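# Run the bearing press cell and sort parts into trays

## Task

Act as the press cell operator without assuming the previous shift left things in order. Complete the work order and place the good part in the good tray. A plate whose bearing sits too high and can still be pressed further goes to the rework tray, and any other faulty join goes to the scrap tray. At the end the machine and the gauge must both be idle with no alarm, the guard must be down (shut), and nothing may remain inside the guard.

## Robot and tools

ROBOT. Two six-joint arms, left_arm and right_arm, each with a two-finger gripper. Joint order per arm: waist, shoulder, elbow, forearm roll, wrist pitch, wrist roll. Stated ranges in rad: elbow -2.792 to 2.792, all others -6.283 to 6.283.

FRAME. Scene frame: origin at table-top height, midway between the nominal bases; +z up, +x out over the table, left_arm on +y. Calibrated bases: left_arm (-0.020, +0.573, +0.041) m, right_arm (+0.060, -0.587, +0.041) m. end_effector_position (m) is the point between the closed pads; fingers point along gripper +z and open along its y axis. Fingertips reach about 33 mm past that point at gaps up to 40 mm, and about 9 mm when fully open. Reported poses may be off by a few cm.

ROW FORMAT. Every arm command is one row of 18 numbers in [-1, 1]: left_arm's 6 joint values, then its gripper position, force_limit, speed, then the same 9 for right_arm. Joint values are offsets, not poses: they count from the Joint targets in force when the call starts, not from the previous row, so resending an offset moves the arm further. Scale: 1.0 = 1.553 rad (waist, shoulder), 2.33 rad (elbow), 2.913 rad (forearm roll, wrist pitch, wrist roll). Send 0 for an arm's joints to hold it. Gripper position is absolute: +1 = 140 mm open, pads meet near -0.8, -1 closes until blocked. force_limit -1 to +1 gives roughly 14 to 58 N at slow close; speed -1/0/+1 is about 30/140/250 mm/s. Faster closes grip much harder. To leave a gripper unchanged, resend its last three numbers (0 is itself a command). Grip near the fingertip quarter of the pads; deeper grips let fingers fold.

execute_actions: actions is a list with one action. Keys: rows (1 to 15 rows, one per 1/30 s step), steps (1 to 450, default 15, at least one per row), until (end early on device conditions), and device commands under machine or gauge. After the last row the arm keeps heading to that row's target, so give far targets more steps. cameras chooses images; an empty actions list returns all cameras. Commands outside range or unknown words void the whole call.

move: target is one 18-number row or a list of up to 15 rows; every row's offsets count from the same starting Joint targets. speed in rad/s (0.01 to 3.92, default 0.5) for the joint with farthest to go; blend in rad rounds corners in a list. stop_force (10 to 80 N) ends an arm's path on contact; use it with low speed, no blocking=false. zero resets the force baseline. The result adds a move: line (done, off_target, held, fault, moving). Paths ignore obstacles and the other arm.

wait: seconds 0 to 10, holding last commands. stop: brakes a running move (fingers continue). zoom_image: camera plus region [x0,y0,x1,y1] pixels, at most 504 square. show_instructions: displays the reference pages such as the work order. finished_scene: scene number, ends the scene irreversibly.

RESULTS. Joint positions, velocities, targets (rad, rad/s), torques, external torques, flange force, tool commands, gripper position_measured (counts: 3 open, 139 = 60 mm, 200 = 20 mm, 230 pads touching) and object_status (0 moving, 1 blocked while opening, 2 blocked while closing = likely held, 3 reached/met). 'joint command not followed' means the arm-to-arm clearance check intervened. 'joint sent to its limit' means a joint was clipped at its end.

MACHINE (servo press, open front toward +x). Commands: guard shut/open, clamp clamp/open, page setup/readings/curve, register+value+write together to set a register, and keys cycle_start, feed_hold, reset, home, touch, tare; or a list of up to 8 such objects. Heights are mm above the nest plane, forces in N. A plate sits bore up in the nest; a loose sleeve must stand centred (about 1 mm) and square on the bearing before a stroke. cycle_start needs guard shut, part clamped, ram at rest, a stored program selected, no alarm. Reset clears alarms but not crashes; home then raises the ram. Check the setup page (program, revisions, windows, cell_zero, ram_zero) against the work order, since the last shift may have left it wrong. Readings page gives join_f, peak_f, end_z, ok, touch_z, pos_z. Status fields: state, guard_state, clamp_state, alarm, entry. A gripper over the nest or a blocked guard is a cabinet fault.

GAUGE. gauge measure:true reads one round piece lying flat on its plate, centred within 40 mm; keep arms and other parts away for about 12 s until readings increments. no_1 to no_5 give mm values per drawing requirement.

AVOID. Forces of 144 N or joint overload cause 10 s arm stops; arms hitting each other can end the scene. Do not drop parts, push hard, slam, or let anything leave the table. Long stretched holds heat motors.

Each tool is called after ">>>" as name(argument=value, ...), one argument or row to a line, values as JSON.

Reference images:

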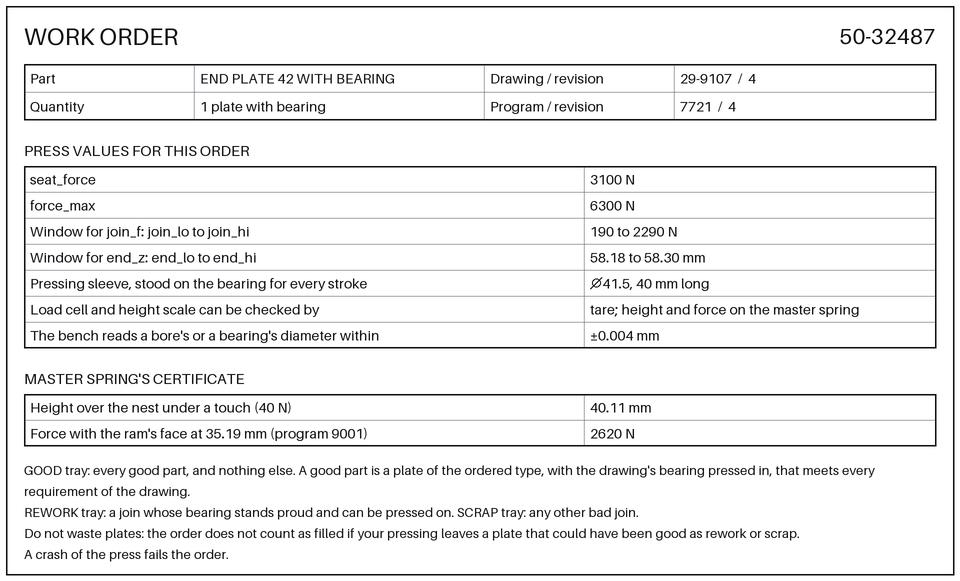

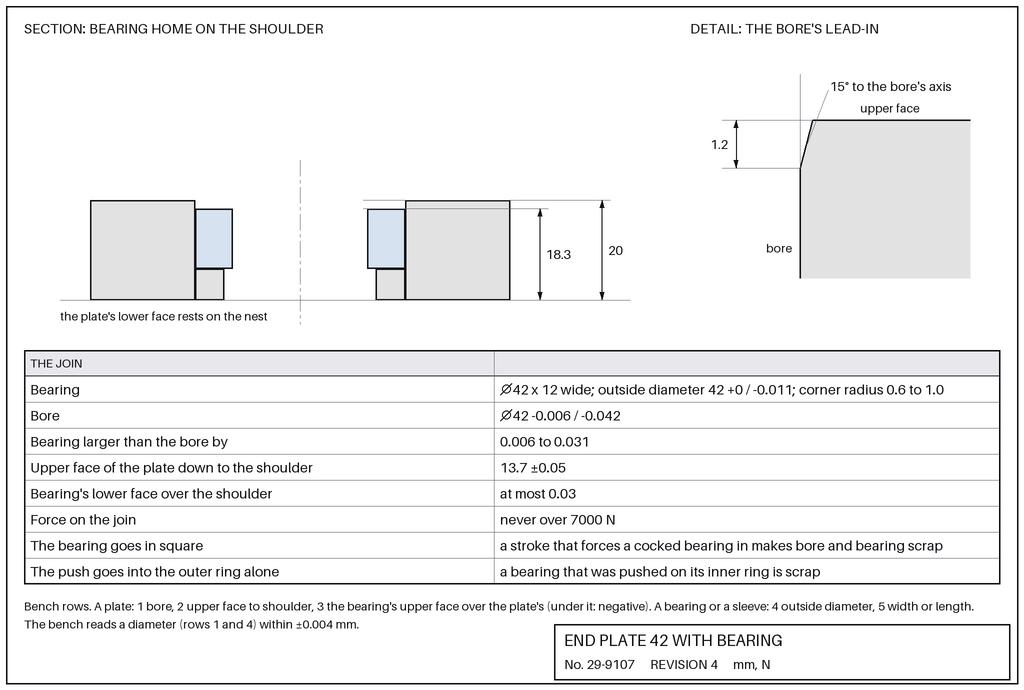

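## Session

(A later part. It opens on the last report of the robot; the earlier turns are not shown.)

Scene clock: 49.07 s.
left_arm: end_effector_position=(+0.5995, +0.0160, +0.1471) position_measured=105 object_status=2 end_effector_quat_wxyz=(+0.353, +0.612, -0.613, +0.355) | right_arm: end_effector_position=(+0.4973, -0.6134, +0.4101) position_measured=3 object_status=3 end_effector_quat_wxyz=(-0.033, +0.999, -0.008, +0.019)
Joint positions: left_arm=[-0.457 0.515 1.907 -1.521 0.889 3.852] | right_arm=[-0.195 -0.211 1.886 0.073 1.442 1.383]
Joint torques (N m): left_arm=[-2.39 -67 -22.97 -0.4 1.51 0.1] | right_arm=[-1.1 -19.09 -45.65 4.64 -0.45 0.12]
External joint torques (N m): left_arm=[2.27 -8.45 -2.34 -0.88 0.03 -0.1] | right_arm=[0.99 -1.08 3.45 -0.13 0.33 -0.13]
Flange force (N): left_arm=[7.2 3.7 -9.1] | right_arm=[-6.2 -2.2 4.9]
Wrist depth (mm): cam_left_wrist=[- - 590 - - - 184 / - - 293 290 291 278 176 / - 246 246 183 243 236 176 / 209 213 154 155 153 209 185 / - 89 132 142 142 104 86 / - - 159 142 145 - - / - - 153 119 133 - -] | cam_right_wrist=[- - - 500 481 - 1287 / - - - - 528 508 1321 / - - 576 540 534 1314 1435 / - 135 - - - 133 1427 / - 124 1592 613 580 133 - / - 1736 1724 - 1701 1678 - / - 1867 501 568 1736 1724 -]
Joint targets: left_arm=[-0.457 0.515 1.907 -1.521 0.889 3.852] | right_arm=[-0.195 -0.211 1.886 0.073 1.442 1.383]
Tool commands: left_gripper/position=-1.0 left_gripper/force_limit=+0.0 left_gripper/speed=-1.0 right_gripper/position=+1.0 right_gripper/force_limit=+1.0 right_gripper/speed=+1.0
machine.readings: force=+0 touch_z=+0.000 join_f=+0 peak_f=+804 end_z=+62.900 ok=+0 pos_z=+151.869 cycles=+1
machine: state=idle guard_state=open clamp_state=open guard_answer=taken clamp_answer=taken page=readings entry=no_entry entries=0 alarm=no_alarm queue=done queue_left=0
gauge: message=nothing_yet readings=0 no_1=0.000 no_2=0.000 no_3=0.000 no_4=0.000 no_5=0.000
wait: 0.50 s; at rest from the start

>>> move(
  target=[
    [0,-0.0203,-0.0043,0.0124,0.0011,-0.0198,-1,0,-1,0,0,0,0,0,0,1,1,1],
    [0.0944,-0.1137,0.0035,0.0725,0.0451,-0.0645,-1,0,-1,0,0,0,0,0,0,1,1,1],
    [0.3789,-0.3642,0.1178,0.5222,-0.3174,-0.7832,-1,0,-1,0,0,0,0,0,0,1,1,1],
  ],
  speed=[0.08,0.15,0.7],
  blend=[0.01,0.05,0],
  cameras=["cam_left_wrist","cam_nest","cam_high","cam_low"],
)

Scene clock: 58.93 s.
left_arm: end_effector_position=(+0.7003, +0.7002, +0.3498) position_measured=105 object_status=2 end_effector_quat_wxyz=(-0.032, +0.864, +0.055, +0.499) | right_arm: end_effector_position=(+0.4973, -0.6134, +0.4101) position_measured=3 object_status=3 end_effector_quat_wxyz=(-0.033, +0.999, -0.008, +0.019)
Joint positions: left_arm=[0.132 -0.051 2.181 0 -0.035 1.571] | right_arm=[-0.195 -0.211 1.886 0.073 1.442 1.383]
Joint torques (N m): left_arm=[1.35 -30.92 -39.59 3.83 -3.22 0.04] | right_arm=[-0.86 -19.03 -45.79 4.55 -0.47 0.14]
External joint torques (N m): left_arm=[-1.54 -0.98 2.06 -0.22 0.84 -0.04] | right_arm=[0.68 -0.63 3.68 -0.05 0.34 -0.15]
Flange force (N): left_arm=[0.0 0.0 0.0] | right_arm=[-5.9 -1.4 5.3]
Wrist depth (mm): cam_left_wrist=[3371 3466 3466 501 3326 3516 3115 / 2486 2486 3001 578 2437 2675 2564 / 2322 2344 2390 178 - - 718 / 1969 1969 143 154 153 114 - / - 88 113 139 142 104 86 / - - 484 468 479 - - / - - - - - - -] | cam_right_wrist=[- - 504 - - - 1248 / 491 542 523 540 517 1099 1335 / - 566 - 535 532 518 1349 / 514 135 586 - - 133 1469 / - 124 1701 - 1799 133 - / - 1812 1761 - 1655 1612 - / - 1895 1786 563 1749 1712 -]
Joint targets: left_arm=[0.132 -0.051 2.181 0.000 -0.035 1.571] | right_arm=[-0.195 -0.211 1.886 0.073 1.442 1.383]
machine.readings: force=+0 touch_z=+0.000 join_f=+0 peak_f=+804 end_z=+62.900 ok=+0 pos_z=+151.869 cycles=+1
machine: state=idle guard_state=open clamp_state=open guard_answer=taken clamp_answer=taken page=readings entry=no_entry entries=0 alarm=no_alarm queue=done queue_left=0
gauge: message=nothing_yet readings=0 no_1=0.000 no_2=0.000 no_3=0.000 no_4=0.000 no_5=0.000
move: done
camera_calibration:
cam_left_wrist: T_world_to_cam=[[0.107933, -0.993994, -0.0180744, 0.636443], [-0.758306, -0.0705568, -0.648069, 0.814318], [0.642901, 0.0836541, -0.761367, -0.100116], [0, 0, 0, 1]] pos_world=[0.613174, 0.698451, 0.463012]
Images, in order (width x height): cam_high 896x504, cam_low 896x504, cam_nest 896x504, cam_left_wrist 896x504.

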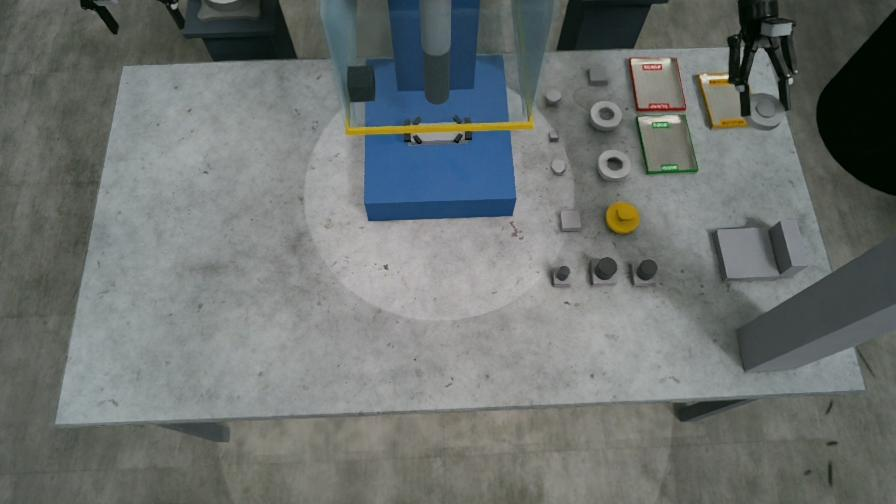

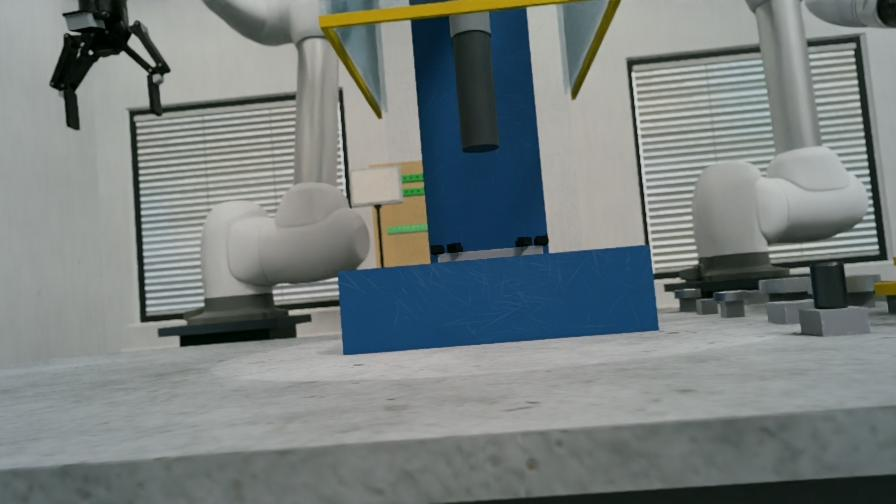

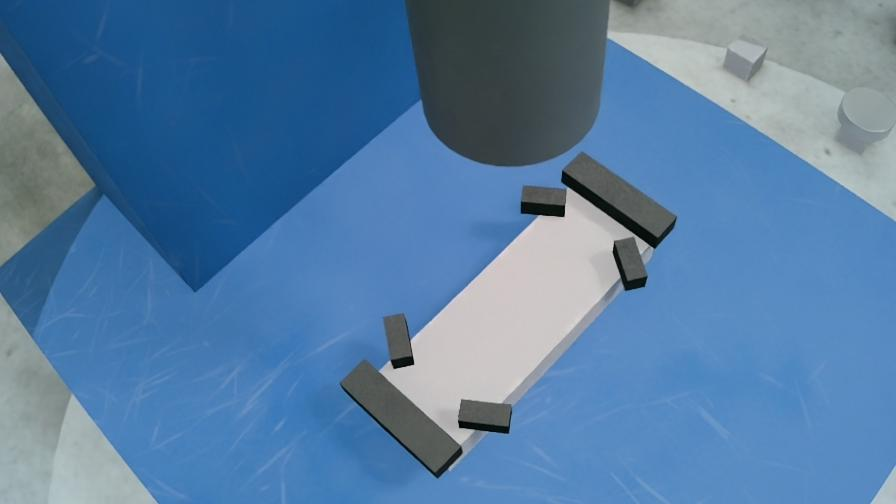

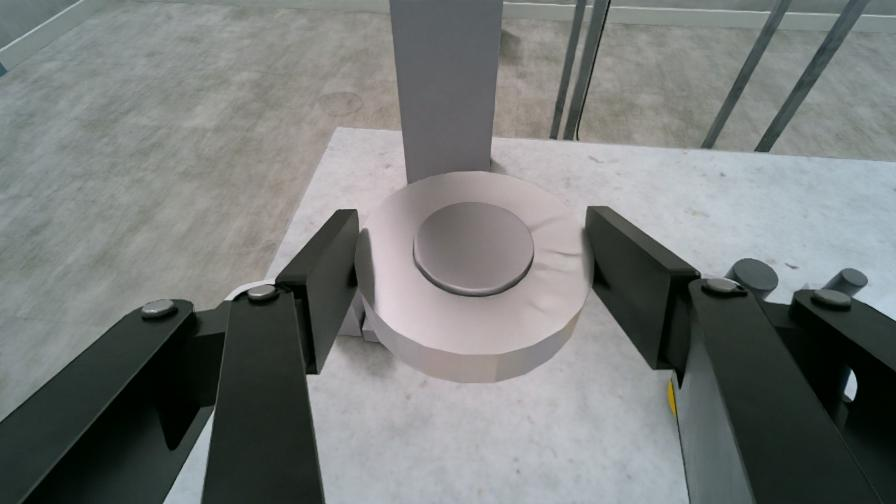

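>>> zoom_image(
  camera="cam_high",
  region=[690, 50, 896, 400],
)

Scaled by 1.440.

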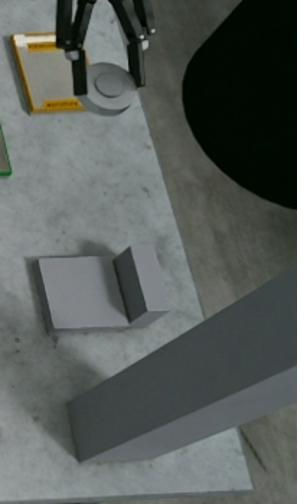

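>>> move(
  target=[0.0184,0.3800,-0.1052,0,-0.1185,0,-1,0,-1,0,0,0,0,0,0,1,1,1],
  speed=0.3,
  cameras=["cam_left_wrist","cam_high"],
)

>>> zoom_image(
  camera="cam_high",
  region=[690, 150, 896, 400],
)

Scene clock: 64.70 s.
left_arm: end_effector_position=(+0.9154, +0.7551, +0.1198) position_measured=105 object_status=2 end_effector_quat_wxyz=(-0.039, +0.863, +0.068, +0.498) | right_arm: end_effector_position=(+0.4973, -0.6134, +0.4101) position_measured=3 object_status=3 end_effector_quat_wxyz=(-0.033, +0.999, -0.008, +0.019)
Joint positions: left_arm=[0.16 0.539 1.936 0 -0.381 1.571] | right_arm=[-0.195 -0.211 1.886 0.073 1.442 1.383]
Joint torques (N m): left_arm=[1.16 -79.29 -29.58 2.89 -3.17 0.08] | right_arm=[-1.1 -18.97 -45.88 4.65 -0.48 0.16]
External joint torques (N m): left_arm=[-1.43 -1.07 1.54 -0.25 0.79 -0.08] | right_arm=[0.96 -1.07 3.6 -0.13 0.35 -0.17]
Flange force (N): left_arm=[0.2 3.0 -4.2] | right_arm=[-6.4 -2.1 5.1]
Wrist depth (mm): cam_left_wrist=[2511 - 2862 285 281 2765 2765 / 2511 2258 - 323 320 438 405 / - - - 184 342 345 352 / 1796 - 143 154 154 296 303 / - 88 132 142 142 104 86 / - - 214 209 213 - - / - - 194 193 193 - -] | cam_right_wrist=[- 504 506 480 - 474 1273 / - 539 552 - 539 499 1335 / 490 563 537 - 536 - 1444 / 492 135 581 579 566 133 1435 / - 124 612 597 - 133 - / - 1736 1689 - 1644 1644 - / - 1881 1799 557 1724 1724 -]
Joint targets: left_arm=[0.160 0.539 1.936 0.000 -0.381 1.571] | right_arm=[-0.195 -0.211 1.886 0.073 1.442 1.383]
machine.readings: force=+0 touch_z=+0.000 join_f=+0 peak_f=+804 end_z=+62.900 ok=+0 pos_z=+151.869 cycles=+1
machine: state=idle guard_state=open clamp_state=open guard_answer=taken clamp_answer=taken page=readings entry=no_entry entries=0 alarm=no_alarm queue=done queue_left=0
gauge: message=nothing_yet readings=0 no_1=0.000 no_2=0.000 no_3=0.000 no_4=0.000 no_5=0.000
move: done
camera_calibration:
cam_left_wrist: T_world_to_cam=[[0.13642, -0.990486, -0.0180874, 0.634976], [-0.755975, -0.0922863, -0.648063, 0.846524], [0.640228, 0.102082, -0.761372, -0.429585], [0, 0, 0, 1]] pos_world=[0.82836, 0.75091, 0.233012]
Images, in order (width x height): cam_high 896x504, cam_left_wrist 896x504.

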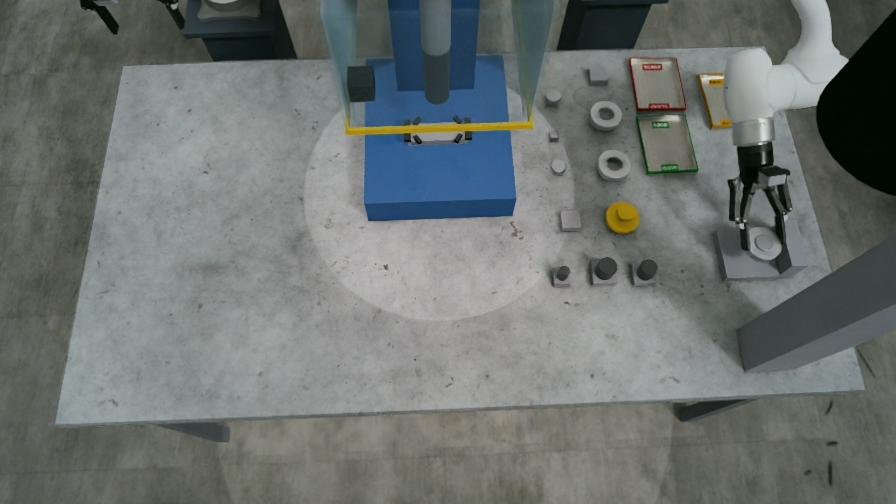

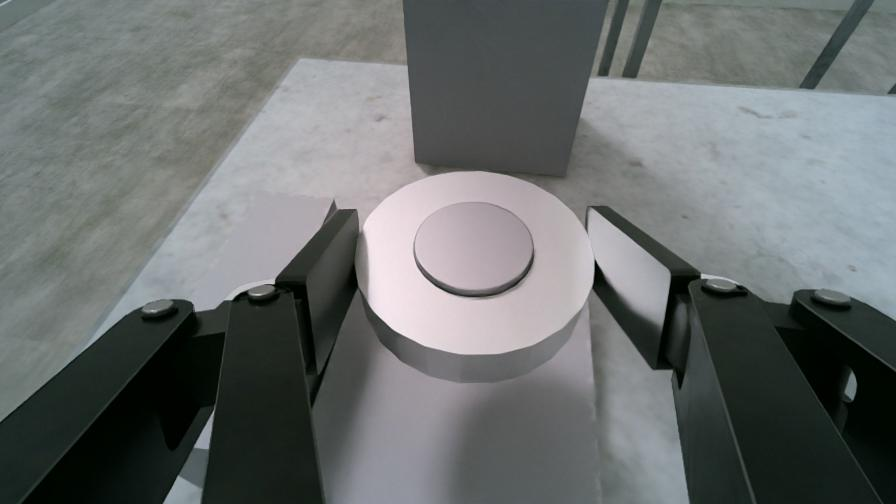

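Scaled by 2.016.

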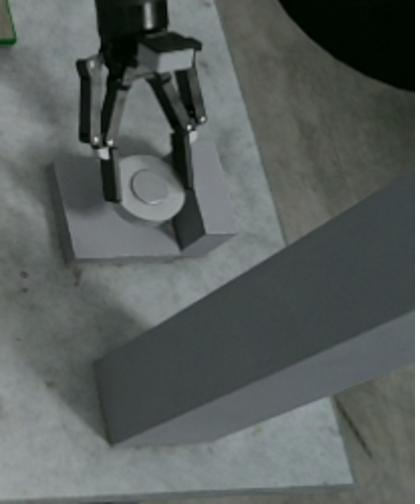

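>>> move(
  target=[-0.0114,0.0386,0.0070,0,-0.0261,0,-1,0,-1,0,0,0,0,0,0,1,1,1],
  speed=0.1,
  cameras=["cam_left_wrist"],
)

>>> move(
  target=[0,0.0236,0.0012,0,-0.0135,0,-1,0,-1,0,0,0,0,0,0,1,1,1],
  speed=0.02,
  stop_force=12,
  cameras=["cam_left_wrist"],
)

Scene clock: 68.00 s.
left_arm: end_effector_position=(+0.9152, +0.7380, +0.0745) position_measured=105 object_status=2 end_effector_quat_wxyz=(-0.034, +0.864, +0.060, +0.499) | right_arm: end_effector_position=(+0.4973, -0.6134, +0.4101) position_measured=3 object_status=3 end_effector_quat_wxyz=(-0.033, +0.999, -0.008, +0.019)
Joint positions: left_arm=[0.142 0.599 1.952 0 -0.457 1.571] | right_arm=[-0.195 -0.211 1.886 0.073 1.442 1.383]
Joint torques (N m): left_arm=[1.38 -81.77 -26.88 2.63 -3.12 0.07] | right_arm=[-1.02 -18.76 -45.7 4.65 -0.52 0.07]
External joint torques (N m): left_arm=[-1.69 -1.07 1.3 -0.24 0.73 -0.07] | right_arm=[0.86 -1.08 3.51 -0.14 0.38 -0.08]
Flange force (N): left_arm=[0.7 3.3 -3.8] | right_arm=[-6.4 -2.1 4.9]
Wrist depth (mm): cam_left_wrist=[2675 2705 - 285 381 410 1641 / 2159 353 - 312 329 347 337 / 1771 168 - 179 184 284 283 / 137 - 143 163 153 233 244 / 127 84 132 143 142 104 86 / - - 164 163 170 - - / - - 154 154 151 - -] | cam_right_wrist=[- 525 - 512 - 488 1267 / 443 548 541 518 - 518 1321 / 488 567 - 525 534 1736 1379 / - 125 - - 546 133 1469 / - 124 1612 - - 133 - / - 1786 1749 - 1644 1678 - / - 1867 1812 562 1774 1761 -]
Joint targets: left_arm=[0.142 0.599 1.952 0.000 -0.457 1.571] | right_arm=[-0.195 -0.211 1.886 0.073 1.442 1.383]
machine.readings: force=+0 touch_z=+0.000 join_f=+0 peak_f=+804 end_z=+62.900 ok=+0 pos_z=+151.869 cycles=+1
machine: state=idle guard_state=open clamp_state=open guard_answer=taken clamp_answer=taken page=readings entry=no_entry entries=0 alarm=no_alarm queue=done queue_left=0
gauge: message=nothing_yet readings=0 no_1=0.000 no_2=0.000 no_3=0.000 no_4=0.000 no_5=0.000
move: done
camera_calibration:
cam_left_wrist: T_world_to_cam=[[0.118791, -0.992754, -0.018098, 0.635065], [-0.75771, -0.0788566, -0.64781, 0.807167], [0.641689, 0.0906672, -0.761587, -0.455066], [0, 0, 0, 1]] pos_world=[0.828169, 0.735374, 0.187812]
Images, in order (width x height): cam_left_wrist 896x504.

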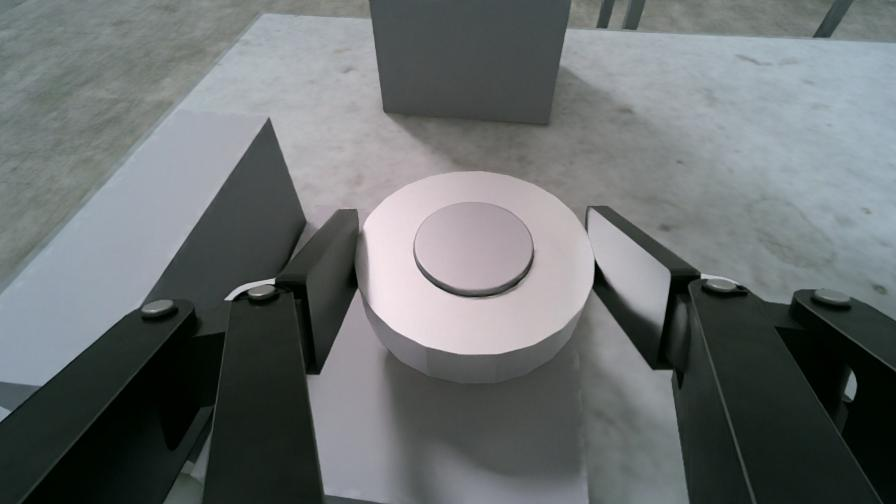

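Scene clock: 70.57 s.
left_arm: end_effector_position=(+0.9154, +0.7381, +0.0528) position_measured=105 object_status=2 end_effector_quat_wxyz=(-0.034, +0.864, +0.060, +0.499) | right_arm: end_effector_position=(+0.4973, -0.6134, +0.4101) position_measured=3 object_status=3 end_effector_quat_wxyz=(-0.033, +0.999, -0.008, +0.019)
Joint positions: left_arm=[0.142 0.631 1.955 0 -0.492 1.571] | right_arm=[-0.195 -0.211 1.886 0.073 1.442 1.383]
Joint torques (N m): left_arm=[1.4 -62.61 -17.75 2.23 2.34 -0.52] | right_arm=[-0.25 -19.37 -45.68 4.66 -0.44 0.13]
External joint torques (N m): left_arm=[-1.71 -21.71 -6.49 0.02 -4.72 0.52] | right_arm=[0.18 -1.06 3.3 -0.12 0.31 -0.13]
Flange force (N): left_arm=[15.9 4.0 -23.0] | right_arm=[-6.3 -0.4 4.5]
Wrist depth (mm): cam_left_wrist=[2511 2930 - 287 276 - 385 / 2258 - - 310 - - 288 / 130 - 215 178 183 - 269 / - - 154 154 153 125 - / - 88 133 142 142 104 86 / - - 145 142 151 - - / - - 134 133 133 - -] | cam_right_wrist=[445 522 485 - - - 1293 / 472 - 552 534 - 517 1307 / 483 - - 541 - 1342 1403 / 510 125 601 577 - 133 1419 / - 124 625 598 - 133 - / - 107 1712 - 1461 1612 - / - 1839 1812 555 1724 1701 -]
Joint targets: left_arm=[0.142 0.631 1.955 0.000 -0.492 1.571] | right_arm=[-0.195 -0.211 1.886 0.073 1.442 1.383]
machine.readings: force=+0 touch_z=+0.000 join_f=+0 peak_f=+804 end_z=+62.900 ok=+0 pos_z=+151.869 cycles=+1
machine: state=idle guard_state=open clamp_state=open guard_answer=taken clamp_answer=taken page=readings entry=no_entry entries=0 alarm=no_alarm queue=done queue_left=0
gauge: message=nothing_yet readings=0 no_1=0.000 no_2=0.000 no_3=0.000 no_4=0.000 no_5=0.000
move: contact (left_arm)
camera_calibration:
cam_left_wrist: T_world_to_cam=[[0.118871, -0.992745, -0.0181071, 0.634585], [-0.757337, -0.0788598, -0.648245, 0.792822], [0.642113, 0.0907707, -0.761217, -0.472297], [0, 0, 0, 1]] pos_world=[0.828268, 0.735374, 0.165913]
Images, in order (width x height): cam_left_wrist 896x504.

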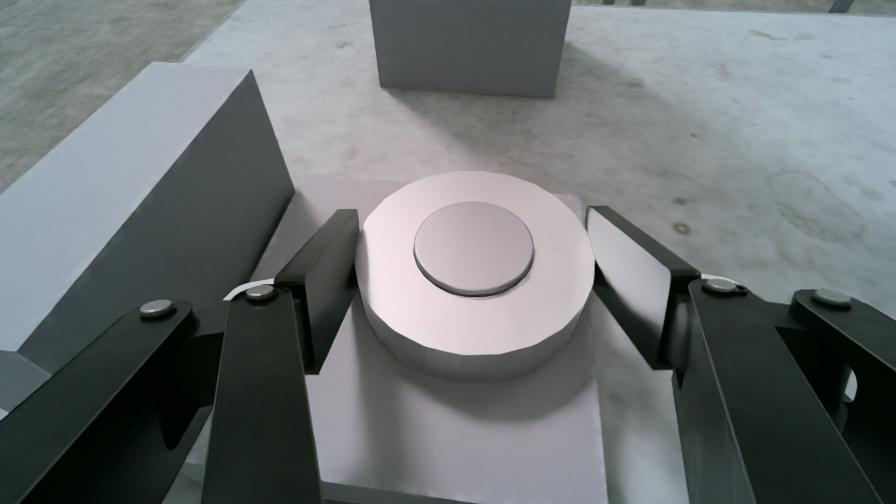

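>>> move(
  target=[
    [0,0,0,0,0,0,0.4,0,-0.6,0,0,0,0,0,0,1,1,1],
    [-0.0013,-0.0605,0.0430,0,-0.0021,0,0.4,0,-0.6,0,0,0,0,0,0,1,1,1],
  ],
  speed=0.08,
  cameras=["cam_left_wrist"],
)

Scene clock: 73.83 s.
left_arm: end_effector_position=(+0.8647, +0.7292, +0.0831) position_measured=78 object_status=3 end_effector_quat_wxyz=(-0.034, +0.864, +0.059, +0.499) | right_arm: end_effector_position=(+0.4973, -0.6134, +0.4101) position_measured=3 object_status=3 end_effector_quat_wxyz=(-0.033, +0.999, -0.008, +0.019)
Joint positions: left_arm=[0.14 0.538 2.055 0 -0.498 1.571] | right_arm=[-0.195 -0.211 1.886 0.073 1.442 1.383]
Joint torques (N m): left_arm=[1.34 -72.54 -23.47 2.51 -2.22 0.07] | right_arm=[-0.91 -18.88 -45.61 4.62 -0.43 0.09]
External joint torques (N m): left_arm=[-1.59 -3.95 -0.73 -0.27 -0.17 -0.07] | right_arm=[0.75 -1 3.47 -0.12 0.3 -0.09]
Flange force (N): left_arm=[3.9 3.4 -5.1] | right_arm=[-6.2 -1.8 4.9]
Wrist depth (mm): cam_left_wrist=[2862 2461 - 336 404 412 1519 / 2178 - 348 345 372 372 347 / 1837 - 259 225 229 292 295 / 161 160 164 198 197 130 264 / - 90 188 198 198 104 86 / - - 192 192 198 - - / - - 183 - 184 - -] | cam_right_wrist=[- - 510 - 477 - 1267 / - 516 552 546 504 - 1349 / - - 557 548 541 1364 1387 / - 135 572 572 554 133 1395 / - 124 1602 576 1592 133 - / - 1749 1774 - 1602 1634 - / - 1881 1799 563 1749 1689 -]
Joint targets: left_arm=[0.140 0.537 2.055 0.000 -0.498 1.571] | right_arm=[-0.195 -0.211 1.886 0.073 1.442 1.383]
machine.readings: force=+0 touch_z=+0.000 join_f=+0 peak_f=+804 end_z=+62.900 ok=+0 pos_z=+151.869 cycles=+1
machine: state=idle guard_state=open clamp_state=open guard_answer=taken clamp_answer=taken page=readings entry=no_entry entries=0 alarm=no_alarm queue=done queue_left=0
gauge: message=nothing_yet readings=0 no_1=0.000 no_2=0.000 no_3=0.000 no_4=0.000 no_5=0.000
move: done
camera_calibration:
cam_left_wrist: T_world_to_cam=[[0.11688, -0.992981, -0.0180829, 0.634247], [-0.757523, -0.0773606, -0.648209, 0.772353], [0.642261, 0.0894608, -0.761248, -0.41498], [0, 0, 0, 1]] pos_world=[0.777469, 0.72667, 0.196213]
Images, in order (width x height): cam_left_wrist 896x504.

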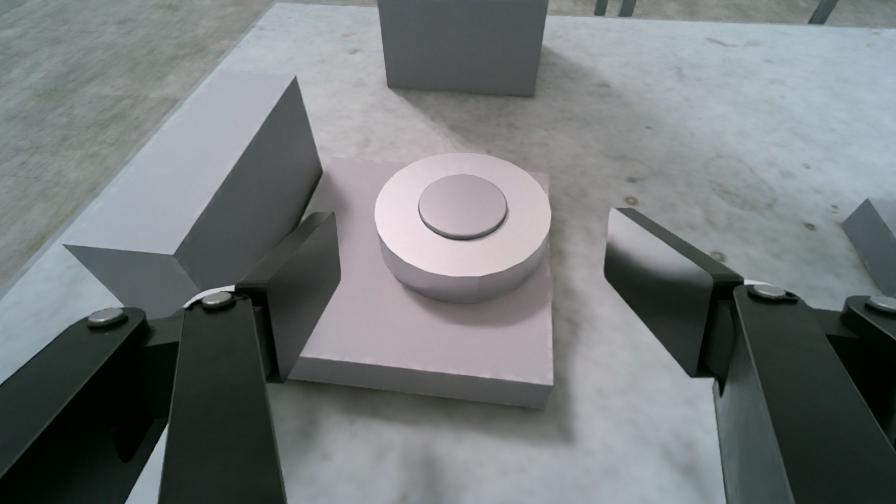

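>>> move(
  target=[-0.0057,-0.3789,0.0539,0,0.1589,0,0.4,0,-0.6,0,0,0,0,0,0,1,1,1],
  speed=0.4,
)

>>> execute_actions(
  actions=[
    {"gauge":{"measure":true},"steps":420,"until":{"gauge":{"readings":[">",0]}}},
  ],
)

Scene clock: 76.40 s.
left_arm: end_effector_position=(+0.7005, +0.7002, +0.3502) position_measured=78 object_status=3 end_effector_quat_wxyz=(-0.032, +0.864, +0.055, +0.499) | right_arm: end_effector_position=(+0.4973, -0.6134, +0.4101) position_measured=3 object_status=3 end_effector_quat_wxyz=(-0.033, +0.999, -0.008, +0.019)
Joint positions: left_arm=[0.132 -0.051 2.18 0 -0.035 1.571] | right_arm=[-0.195 -0.211 1.886 0.073 1.442 1.383]
Joint torques (N m): left_arm=[0.98 -28.93 -37.25 3.91 -2.19 0.09] | right_arm=[-1.11 -18.79 -45.81 4.68 -0.5 0.12]
External joint torques (N m): left_arm=[-1.08 -3.6 -0.52 -0.28 -0.21 -0.09] | right_arm=[0.98 -1.29 3.54 -0.17 0.37 -0.12]
Flange force (N): left_arm=[0.0 0.0 0.0] | right_arm=[-6.7 -2.3 4.9]
Wrist depth (mm): cam_left_wrist=[3196 3282 3371 - 3115 4102 3326 / 2511 2829 2797 615 2564 2537 2646 / 2197 2279 705 658 - 709 744 / 1923 2051 128 583 - 130 614 / 1810 90 122 518 533 104 87 / - - - 481 486 - - / - - - - - - -] | cam_right_wrist=[- - - 503 488 - 1267 / - - - 533 504 500 1314 / - 567 - - - 1461 1387 / - 125 - - 558 143 1444 / - 125 1592 - 1496 133 - / - 1749 1701 - 1644 1644 - / - 1826 1799 564 1749 1701 -]
Joint targets: left_arm=[0.132 -0.051 2.180 0.000 -0.035 1.571] | right_arm=[-0.195 -0.211 1.886 0.073 1.442 1.383]
machine.readings: force=+0 touch_z=+0.000 join_f=+0 peak_f=+804 end_z=+62.900 ok=+0 pos_z=+151.869 cycles=+1
machine: state=idle guard_state=open clamp_state=open guard_answer=taken clamp_answer=taken page=readings entry=no_entry entries=0 alarm=no_alarm queue=done queue_left=0
gauge: message=nothing_yet readings=0 no_1=0.000 no_2=0.000 no_3=0.000 no_4=0.000 no_5=0.000
move: done

Scene clock: 88.60 s.
left_arm: end_effector_position=(+0.7005, +0.7002, +0.3503) position_measured=78 object_status=3 end_effector_quat_wxyz=(-0.032, +0.864, +0.055, +0.499) | right_arm: end_effector_position=(+0.4973, -0.6134, +0.4101) position_measured=3 object_status=3 end_effector_quat_wxyz=(-0.033, +0.999, -0.008, +0.019)
Joint positions: left_arm=[0.132 -0.051 2.18 0 -0.035 1.571] | right_arm=[-0.195 -0.211 1.886 0.073 1.442 1.383]
Joint torques (N m): left_arm=[1.47 -29.22 -37.17 3.85 -2.23 0.03] | right_arm=[-1.17 -18.99 -45.67 4.66 -0.46 0.14]
External joint torques (N m): left_arm=[-1.67 -2.54 -0.24 -0.25 -0.13 -0.03] | right_arm=[1.06 -1.08 3.5 -0.16 0.33 -0.14]
Flange force (N): left_arm=[0.0 0.0 0.0] | right_arm=[-6.3 -2.4 5.0]
Wrist depth (mm): cam_left_wrist=[3155 3418 3238 502 3418 3282 3238 / 2646 2896 2862 596 2618 2646 2705 / 2159 2017 2178 655 - - 697 / 1865 2017 129 566 590 131 636 / 1783 90 123 514 536 103 87 / - - - 493 - - - / - - - - 427 - -] | cam_right_wrist=[460 - 503 - - 463 1260 / 494 - 529 524 505 - 1321 / 483 - 557 551 529 1403 1357 / 508 136 572 580 553 133 1435 / - 124 1701 - 583 133 - / - 115 1749 - 1786 1655 - / - 2035 1786 566 1799 1701 -]
Joint targets: left_arm=[0.132 -0.051 2.180 0.000 -0.035 1.571] | right_arm=[-0.195 -0.211 1.886 0.073 1.442 1.383]
Tool commands: left_gripper/position=+0.4 left_gripper/force_limit=+0.0 left_gripper/speed=-0.6 right_gripper/position=+1.0 right_gripper/force_limit=+1.0 right_gripper/speed=+1.0
machine.readings: force=+0 touch_z=+0.000 join_f=+0 peak_f=+804 end_z=+62.900 ok=+0 pos_z=+151.869 cycles=+1
machine: state=idle guard_state=open clamp_state=open guard_answer=taken clamp_answer=taken page=readings entry=no_entry entries=0 alarm=no_alarm queue=done queue_left=0
gauge: message=measure_taken readings=1 no_1=0.000 no_2=0.000 no_3=2.900 no_4=0.000 no_5=0.000

>>> move(
  target=[
    [0.0057,0.3789,-0.0539,0,-0.1589,0,0.4,0,-0.6,0,0,0,0,0,0,1,1,1],
    [0.0070,0.4388,-0.0969,0,-0.1568,0,0.4,0,-0.6,0,0,0,0,0,0,1,1,1],
    [0.0070,0.4388,-0.0969,0,-0.1568,0,-1,0,-1,0,0,0,0,0,0,1,1,1],
  ],
  speed=[0.4,0.08,0.1],
  cameras=["cam_left_wrist"],
)

Scene clock: 100.47 s.
left_arm: end_effector_position=(+0.9155, +0.7381, +0.0537) position_measured=105 object_status=0 end_effector_quat_wxyz=(-0.034, +0.864, +0.060, +0.499) | right_arm: end_effector_position=(+0.4973, -0.6134, +0.4101) position_measured=3 object_status=3 end_effector_quat_wxyz=(-0.033, +0.999, -0.008, +0.019)
Joint positions: left_arm=[0.142 0.631 1.955 0 -0.492 1.571] | right_arm=[-0.195 -0.211 1.886 0.073 1.442 1.383]
Joint torques (N m): left_arm=[0.77 -74.53 -23.75 2.53 -1.2 0.02] | right_arm=[-0.97 -19.59 -45.71 4.62 -0.47 0.16]
External joint torques (N m): left_arm=[-1.04 -9.99 -0.64 -0.27 -1.19 -0.02] | right_arm=[0.86 -0.6 3.39 -0.1 0.34 -0.17]
Flange force (N): left_arm=[6.6 2.8 -14.5] | right_arm=[-5.4 -1.8 4.9]
Wrist depth (mm): cam_left_wrist=[- - 369 285 - 389 - / 2300 151 - 308 - - - / - 145 208 184 - 259 252 / - 140 155 155 154 213 217 / - 84 132 143 143 104 86 / - - 146 142 146 - - / - - 134 134 131 - -] | cam_right_wrist=[448 527 505 503 - 485 1280 / 458 564 526 - 525 500 1328 / 487 - - - 533 523 1364 / 506 124 579 - - 142 1444 / - 124 1724 - 1623 133 - / - 1774 1689 - 1655 1666 - / - 1925 1799 572 1689 1724 -]
Joint targets: left_arm=[0.142 0.631 1.955 0.000 -0.492 1.571] | right_arm=[-0.195 -0.211 1.886 0.073 1.442 1.383]
machine.readings: force=+0 touch_z=+0.000 join_f=+0 peak_f=+804 end_z=+62.900 ok=+0 pos_z=+151.869 cycles=+1
machine: state=idle guard_state=open clamp_state=open guard_answer=taken clamp_answer=taken page=readings entry=no_entry entries=0 alarm=no_alarm queue=done queue_left=0
gauge: message=measure_taken readings=1 no_1=0.000 no_2=0.000 no_3=2.900 no_4=0.000 no_5=0.000
move: done
camera_calibration:
cam_left_wrist: T_world_to_cam=[[0.118879, -0.992743, -0.0181202, 0.634596], [-0.756693, -0.0787665, -0.649008, 0.792931], [0.642871, 0.0908648, -0.760566, -0.472414], [0, 0, 0, 1]] pos_world=[0.828267, 0.735374, 0.166815]
Images, in order (width x height): cam_left_wrist 896x504.

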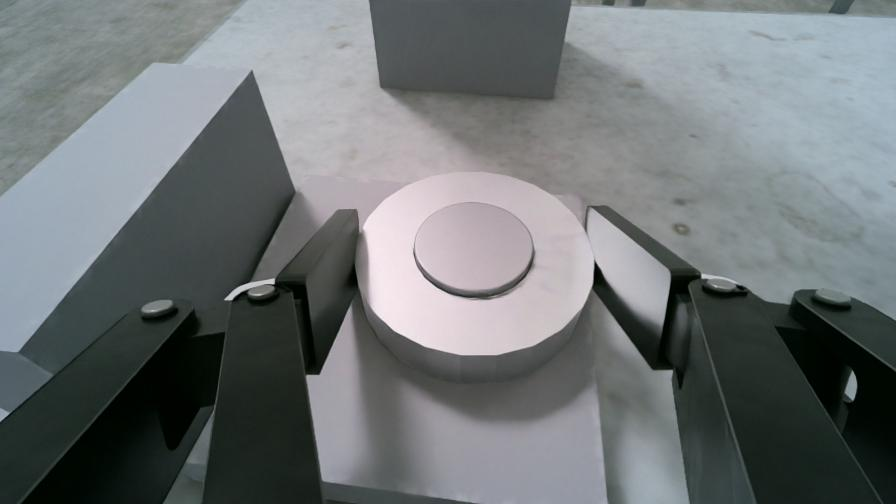

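>>> move(
  target=[
    [0.0002,-0.0607,-0.0055,0,0.0372,0,-1,0,-1,0,0,0,0,0,0,1,1,1],
    [-0.0068,-0.4386,0.0969,0,0.1567,0,-1,0,-1,0,0,0,0,0,0,1,1,1],
    [-0.1833,-0.3341,0.1224,0.3750,0.6172,-0.7983,-1,0,-1,0,0,0,0,0,0,1,1,1],
    [-0.1833,-0.1912,0.1559,0.4071,0.5738,-0.8972,-1,0,-1,0,0,0,0,0,0,1,1,1],
  ],
  speed=[0.08,0.4,0.8,0.3],
  blend=[0.01,0.1,0,0],
  cameras=["cam_left_wrist","cam_high"],
)

Scene clock: 109.30 s.
left_arm: end_effector_position=(+0.4465, +0.8274, +0.1200) position_measured=105 object_status=2 end_effector_quat_wxyz=(-0.354, +0.612, +0.612, +0.354) | right_arm: end_effector_position=(+0.4973, -0.6134, +0.4101) position_measured=3 object_status=3 end_effector_quat_wxyz=(-0.033, +0.999, -0.008, +0.019)
Joint positions: left_arm=[-0.142 0.334 2.318 1.186 1.18 -1.043] | right_arm=[-0.195 -0.211 1.886 0.073 1.442 1.383]
Joint torques (N m): left_arm=[1.49 -53.64 -22.85 2.59 3.12 0.04] | right_arm=[-0.86 -19.14 -45.87 4.68 -0.4 0.11]
External joint torques (N m): left_arm=[-1.66 -2.48 0.04 -0.71 -1.08 -0.04] | right_arm=[0.72 -0.8 3.79 -0.19 0.28 -0.12]
Flange force (N): left_arm=[2.0 -3.3 -5.3] | right_arm=[-6.3 -1.6 5.5]
Wrist depth (mm): cam_left_wrist=[2862 2896 2797 2051 2104 2646 2705 / 2237 2279 2258 2344 2279 2279 2178 / 1908 1851 1686 183 1879 1938 1893 / 1619 324 151 155 154 114 - / - 84 113 143 143 104 86 / - - 237 234 238 - - / - - 215 215 215 - -] | cam_right_wrist=[510 - - - 497 490 1235 / - 542 - 519 - - 1300 / - - - - - 1469 1357 / - 135 587 572 557 143 1452 / - 124 606 594 575 133 - / - 1774 1724 709 1644 1655 - / - 1826 1786 560 1612 1749 -]
Joint targets: left_arm=[-0.142 0.334 2.318 1.186 1.180 -1.043] | right_arm=[-0.195 -0.211 1.886 0.073 1.442 1.383]
machine.readings: force=+0 touch_z=+0.000 join_f=+0 peak_f=+804 end_z=+62.900 ok=+0 pos_z=+151.869 cycles=+1
machine: state=idle guard_state=open clamp_state=open guard_answer=taken clamp_answer=taken page=readings entry=no_entry entries=0 alarm=no_alarm queue=done queue_left=0
gauge: message=measure_taken readings=1 no_1=0.000 no_2=0.000 no_3=2.900 no_4=0.000 no_5=0.000
move: done
camera_calibration:
cam_left_wrist: T_world_to_cam=[[0.999653, -0.0187653, -0.0184959, -0.418853], [-0.0262794, -0.760858, -0.648386, 0.726204], [-0.00190558, 0.648647, -0.761087, -0.302068], [0, 0, 0, 1]] pos_world=[0.437216, 0.740613, 0.233213]
Images, in order (width x height): cam_high 896x504, cam_left_wrist 896x504.

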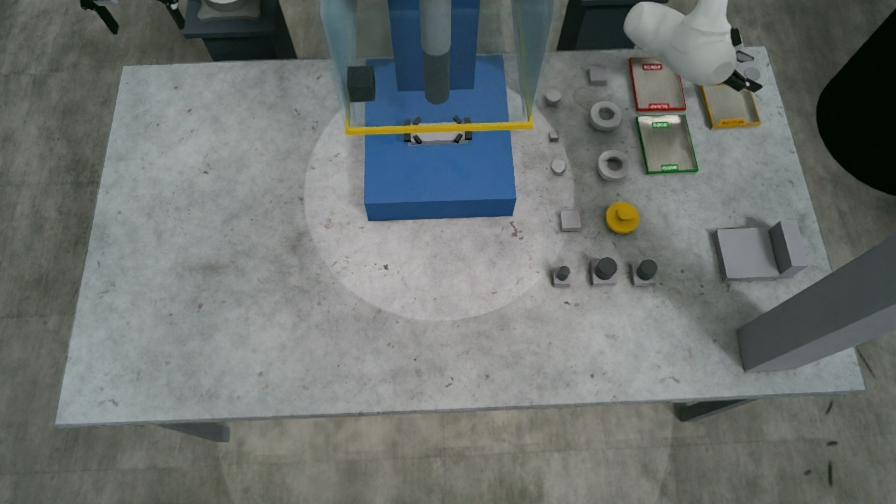

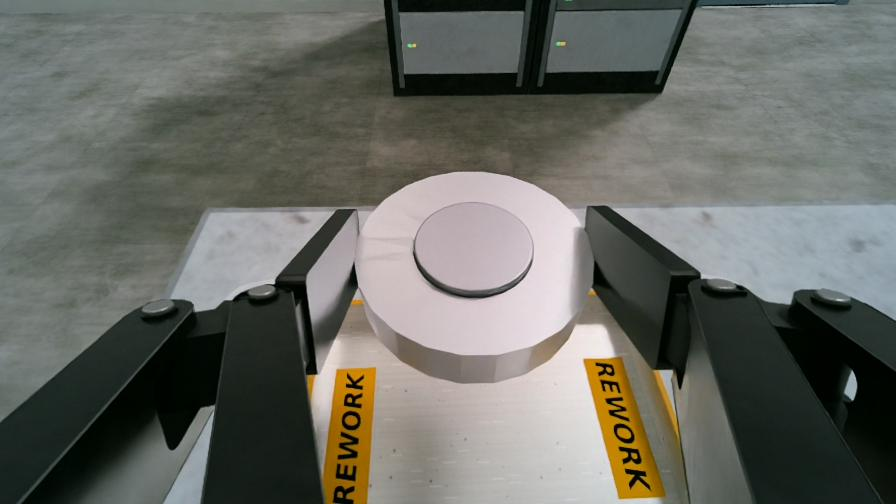

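>>> move(
  target=[-0.0272,0.0790,0.0048,0.0062,-0.0114,-0.0490,-1,0,-1,0,0,0,0,0,0,1,1,1],
  speed=0.1,
)

>>> move(
  target=[0,0.0545,0.0009,0.0132,-0.0102,-0.0309,-1,0,-1,0,0,0,0,0,0,1,1,1],
  speed=0.03,
  stop_force=12,
  cameras=["cam_left_wrist"],
)

Scene clock: 112.97 s.
left_arm: end_effector_position=(+0.4466, +0.8073, +0.0600) position_measured=105 object_status=2 end_effector_quat_wxyz=(-0.354, +0.612, +0.612, +0.354) | right_arm: end_effector_position=(+0.4973, -0.6134, +0.4101) position_measured=3 object_status=3 end_effector_quat_wxyz=(-0.033, +0.999, -0.008, +0.019)
Joint positions: left_arm=[-0.185 0.456 2.329 1.204 1.146 -1.185] | right_arm=[-0.195 -0.211 1.886 0.073 1.442 1.383]
Joint torques (N m): left_arm=[1.25 -59.92 -17.57 1.95 3.36 0.05] | right_arm=[-0.87 -19.18 -45.83 4.6 -0.44 0.16]
External joint torques (N m): left_arm=[-1.43 -2.81 -0.31 -0.59 -1.16 -0.05] | right_arm=[0.74 -0.75 3.76 -0.11 0.31 -0.16]
Flange force (N): left_arm=[3.1 -2.5 -5.4] | right_arm=[-6.2 -1.5 5.5]
Wrist depth (mm): cam_left_wrist=[1969 2675 2705 2068 2140 2486 2367 / 2159 - 2178 2159 2390 2104 2140 / - 265 264 178 235 262 254 / 1501 219 155 155 154 114 225 / 212 89 132 143 143 104 86 / - - 176 172 172 - - / - - 162 159 159 - -] | cam_right_wrist=[493 532 - 481 490 - 1260 / 441 - 536 519 499 1229 1357 / 488 - - - - 527 1357 / - 135 568 564 557 143 1419 / - 124 1592 591 - 133 - / - 1724 1749 - 1678 1666 - / - 1881 1853 562 1678 1689 -]
Joint targets: left_arm=[-0.185 0.456 2.329 1.204 1.146 -1.185] | right_arm=[-0.195 -0.211 1.886 0.073 1.442 1.383]
machine.readings: force=+0 touch_z=+0.000 join_f=+0 peak_f=+804 end_z=+62.900 ok=+0 pos_z=+151.869 cycles=+1
machine: state=idle guard_state=open clamp_state=open guard_answer=taken clamp_answer=taken page=readings entry=no_entry entries=0 alarm=no_alarm queue=done queue_left=0
gauge: message=measure_taken readings=1 no_1=0.000 no_2=0.000 no_3=2.900 no_4=0.000 no_5=0.000
move: done

Scene clock: 115.80 s.
left_arm: end_effector_position=(+0.4470, +0.8074, +0.0303) position_measured=105 object_status=2 end_effector_quat_wxyz=(-0.354, +0.612, +0.612, +0.354) | right_arm: end_effector_position=(+0.4973, -0.6134, +0.4101) position_measured=3 object_status=3 end_effector_quat_wxyz=(-0.033, +0.999, -0.008, +0.019)
Joint positions: left_arm=[-0.185 0.52 2.331 1.233 1.125 -1.253] | right_arm=[-0.195 -0.211 1.886 0.073 1.442 1.383]
Joint torques (N m): left_arm=[5.64 -51.29 -12.89 0.8 -3.82 0.12] | right_arm=[-0.64 -18.97 -45.79 4.59 -0.46 0.11]
External joint torques (N m): left_arm=[-5.89 -14.5 -2.7 0.31 6.07 -0.12] | right_arm=[0.54 -1.33 3.45 -0.07 0.33 -0.12]
Flange force (N): left_arm=[22.6 -5.0 -30.3] | right_arm=[-6.8 -1.3 4.7]
Wrist depth (mm): cam_left_wrist=[2765 2618 2591 2104 2104 2461 2591 / 2068 262 - - 277 258 256 / 1810 - 204 184 207 206 217 / - 190 155 155 154 180 187 / - 84 132 143 143 104 86 / - - 145 142 145 - - / - - 117 129 126 - -] | cam_right_wrist=[- - - 498 470 485 1267 / - - 518 522 - - 1307 / - 568 563 - 539 1572 1379 / 508 135 - 579 - 143 1427 / - 125 1644 - 1328 133 - / - 1774 1712 - 1623 1623 - / - 1895 1853 568 1736 1724 -]
Joint targets: left_arm=[-0.185 0.519 2.331 1.233 1.125 -1.253] | right_arm=[-0.195 -0.211 1.886 0.073 1.442 1.383]
machine.readings: force=+0 touch_z=+0.000 join_f=+0 peak_f=+804 end_z=+62.900 ok=+0 pos_z=+151.869 cycles=+1
machine: state=idle guard_state=open clamp_state=open guard_answer=taken clamp_answer=taken page=readings entry=no_entry entries=0 alarm=no_alarm queue=done queue_left=0
gauge: message=measure_taken readings=1 no_1=0.000 no_2=0.000 no_3=2.900 no_4=0.000 no_5=0.000
move: contact (left_arm); left_arm: the wrist roll is farthest, 0.022 rad from its target
camera_calibration:
cam_left_wrist: T_world_to_cam=[[0.999654, -0.0190744, -0.0181296, -0.421219], [-0.0262781, -0.760343, -0.64899, 0.65249], [-0.00140558, 0.649241, -0.760581, -0.358158], [0, 0, 0, 1]] pos_world=[0.437716, 0.720612, 0.143415]
Images, in order (width x height): cam_left_wrist 896x504.

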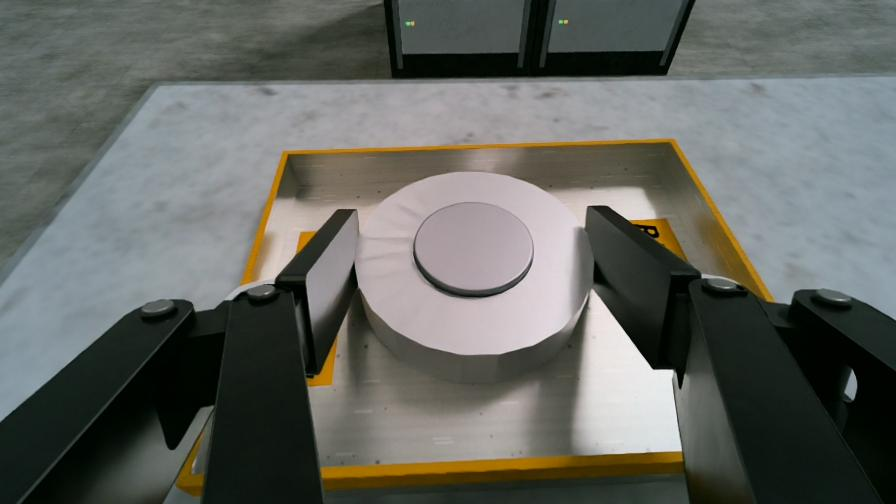

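>>> move(
  target=[
    [0,0,0,0,0,0,0.4,0,-0.6,0,0,0,0,0,0,1,1,1],
    [-0.0753,-0.0487,-0.0092,-0.0491,0.0252,0.0277,0.4,0,-0.6,0,0,0,0,0,0,1,1,1],
    [-0.0602,-0.1295,-0.3698,-0.4233,0.0787,0.9695,0.4,0,-0.6,0,0,0,0,0,0,1,1,1],
  ],
  speed=[0.08,0.1,0.8],
  cameras=["cam_left_wrist","cam_high"],
)

Scene clock: 126.03 s.
left_arm: end_effector_position=(+0.7007, +0.4001, +0.3299) position_measured=78 object_status=3 end_effector_quat_wxyz=(+0.000, +0.990, -0.141, +0.000) | right_arm: end_effector_position=(+0.4973, -0.6134, +0.4101) position_measured=3 object_status=3 end_effector_quat_wxyz=(-0.033, +0.999, -0.008, +0.019)
Joint positions: left_arm=[-0.278 0.318 1.469 0 1.354 1.571] | right_arm=[-0.195 -0.211 1.886 0.073 1.442 1.383]
Joint torques (N m): left_arm=[1.16 -68.64 -40.52 4.36 0.13 0.08] | right_arm=[-0.86 -19.24 -45.82 4.61 -0.5 0.09]
External joint torques (N m): left_arm=[-1.34 -3.8 -0.12 -0.2 -0.19 -0.08] | right_arm=[0.72 -0.81 3.62 -0.12 0.37 -0.09]
Flange force (N): left_arm=[-5.9 2.2 -1.2] | right_arm=[-6.1 -1.7 5.1]
Wrist depth (mm): cam_left_wrist=[404 - 392 - - - 342 / - - - - - 355 353 / - 476 - 427 468 - 371 / 503 - 164 - 489 119 393 / 514 90 498 498 537 104 87 / - - 562 558 561 - - / - - 592 602 1938 - -] | cam_right_wrist=[- 539 499 488 - 469 1248 / 526 536 529 - 516 496 1321 / - - - - - 525 1372 / - 126 600 571 - 133 1452 / - 124 625 615 594 143 - / - 1799 1761 606 1666 1612 - / - 1853 1839 562 1774 1736 -]
Joint targets: left_arm=[-0.278 0.318 1.469 0.000 1.354 1.571] | right_arm=[-0.195 -0.211 1.886 0.073 1.442 1.383]
machine.readings: force=+0 touch_z=+0.000 join_f=+0 peak_f=+804 end_z=+62.900 ok=+0 pos_z=+151.869 cycles=+1
machine: state=idle guard_state=open clamp_state=open guard_answer=taken clamp_answer=taken page=readings entry=no_entry entries=0 alarm=no_alarm queue=done queue_left=0
gauge: message=measure_taken readings=1 no_1=0.000 no_2=0.000 no_3=2.900 no_4=0.000 no_5=0.000
move: done
camera_calibration:
cam_left_wrist: T_world_to_cam=[[-0.303302, -0.952864, 0.00758755, 0.601019], [-0.89723, 0.288257, 0.334493, 0.410144], [-0.320914, 0.0946447, -0.942368, 0.640278], [0, 0, 0, 1]] pos_world=[0.755758, 0.393864, 0.461627]
Images, in order (width x height): cam_high 896x504, cam_left_wrist 896x504.

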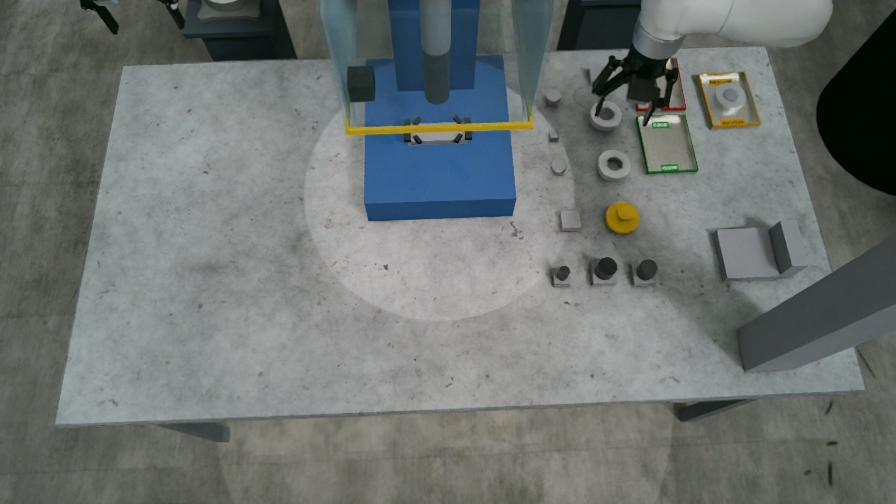

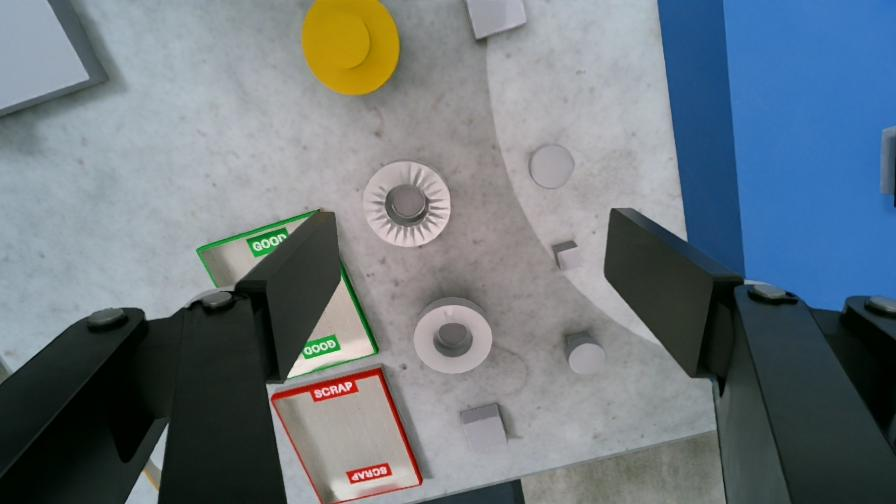

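>>> zoom_image(
  camera="cam_left_wrist",
  region=[350, 140, 520, 390],
)

>>> zoom_image(
  camera="cam_left_wrist",
  region=[500, 120, 640, 400],
)

>>> zoom_image(
  camera="cam_left_wrist",
  region=[270, 0, 560, 110],
)

Scaled by 2.016.

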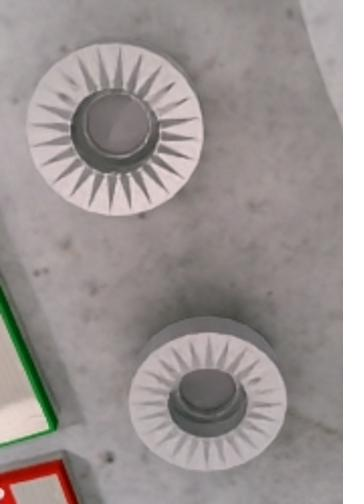

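Scaled by 1.800.

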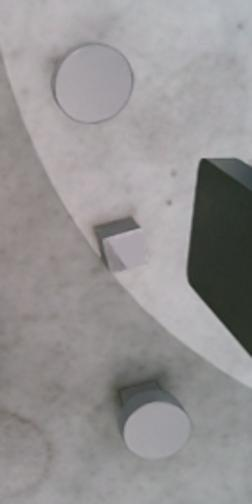

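Scaled by 1.738.

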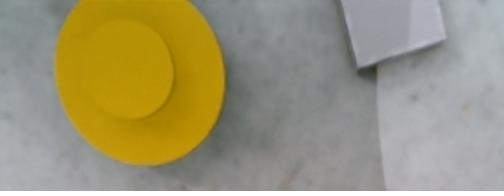

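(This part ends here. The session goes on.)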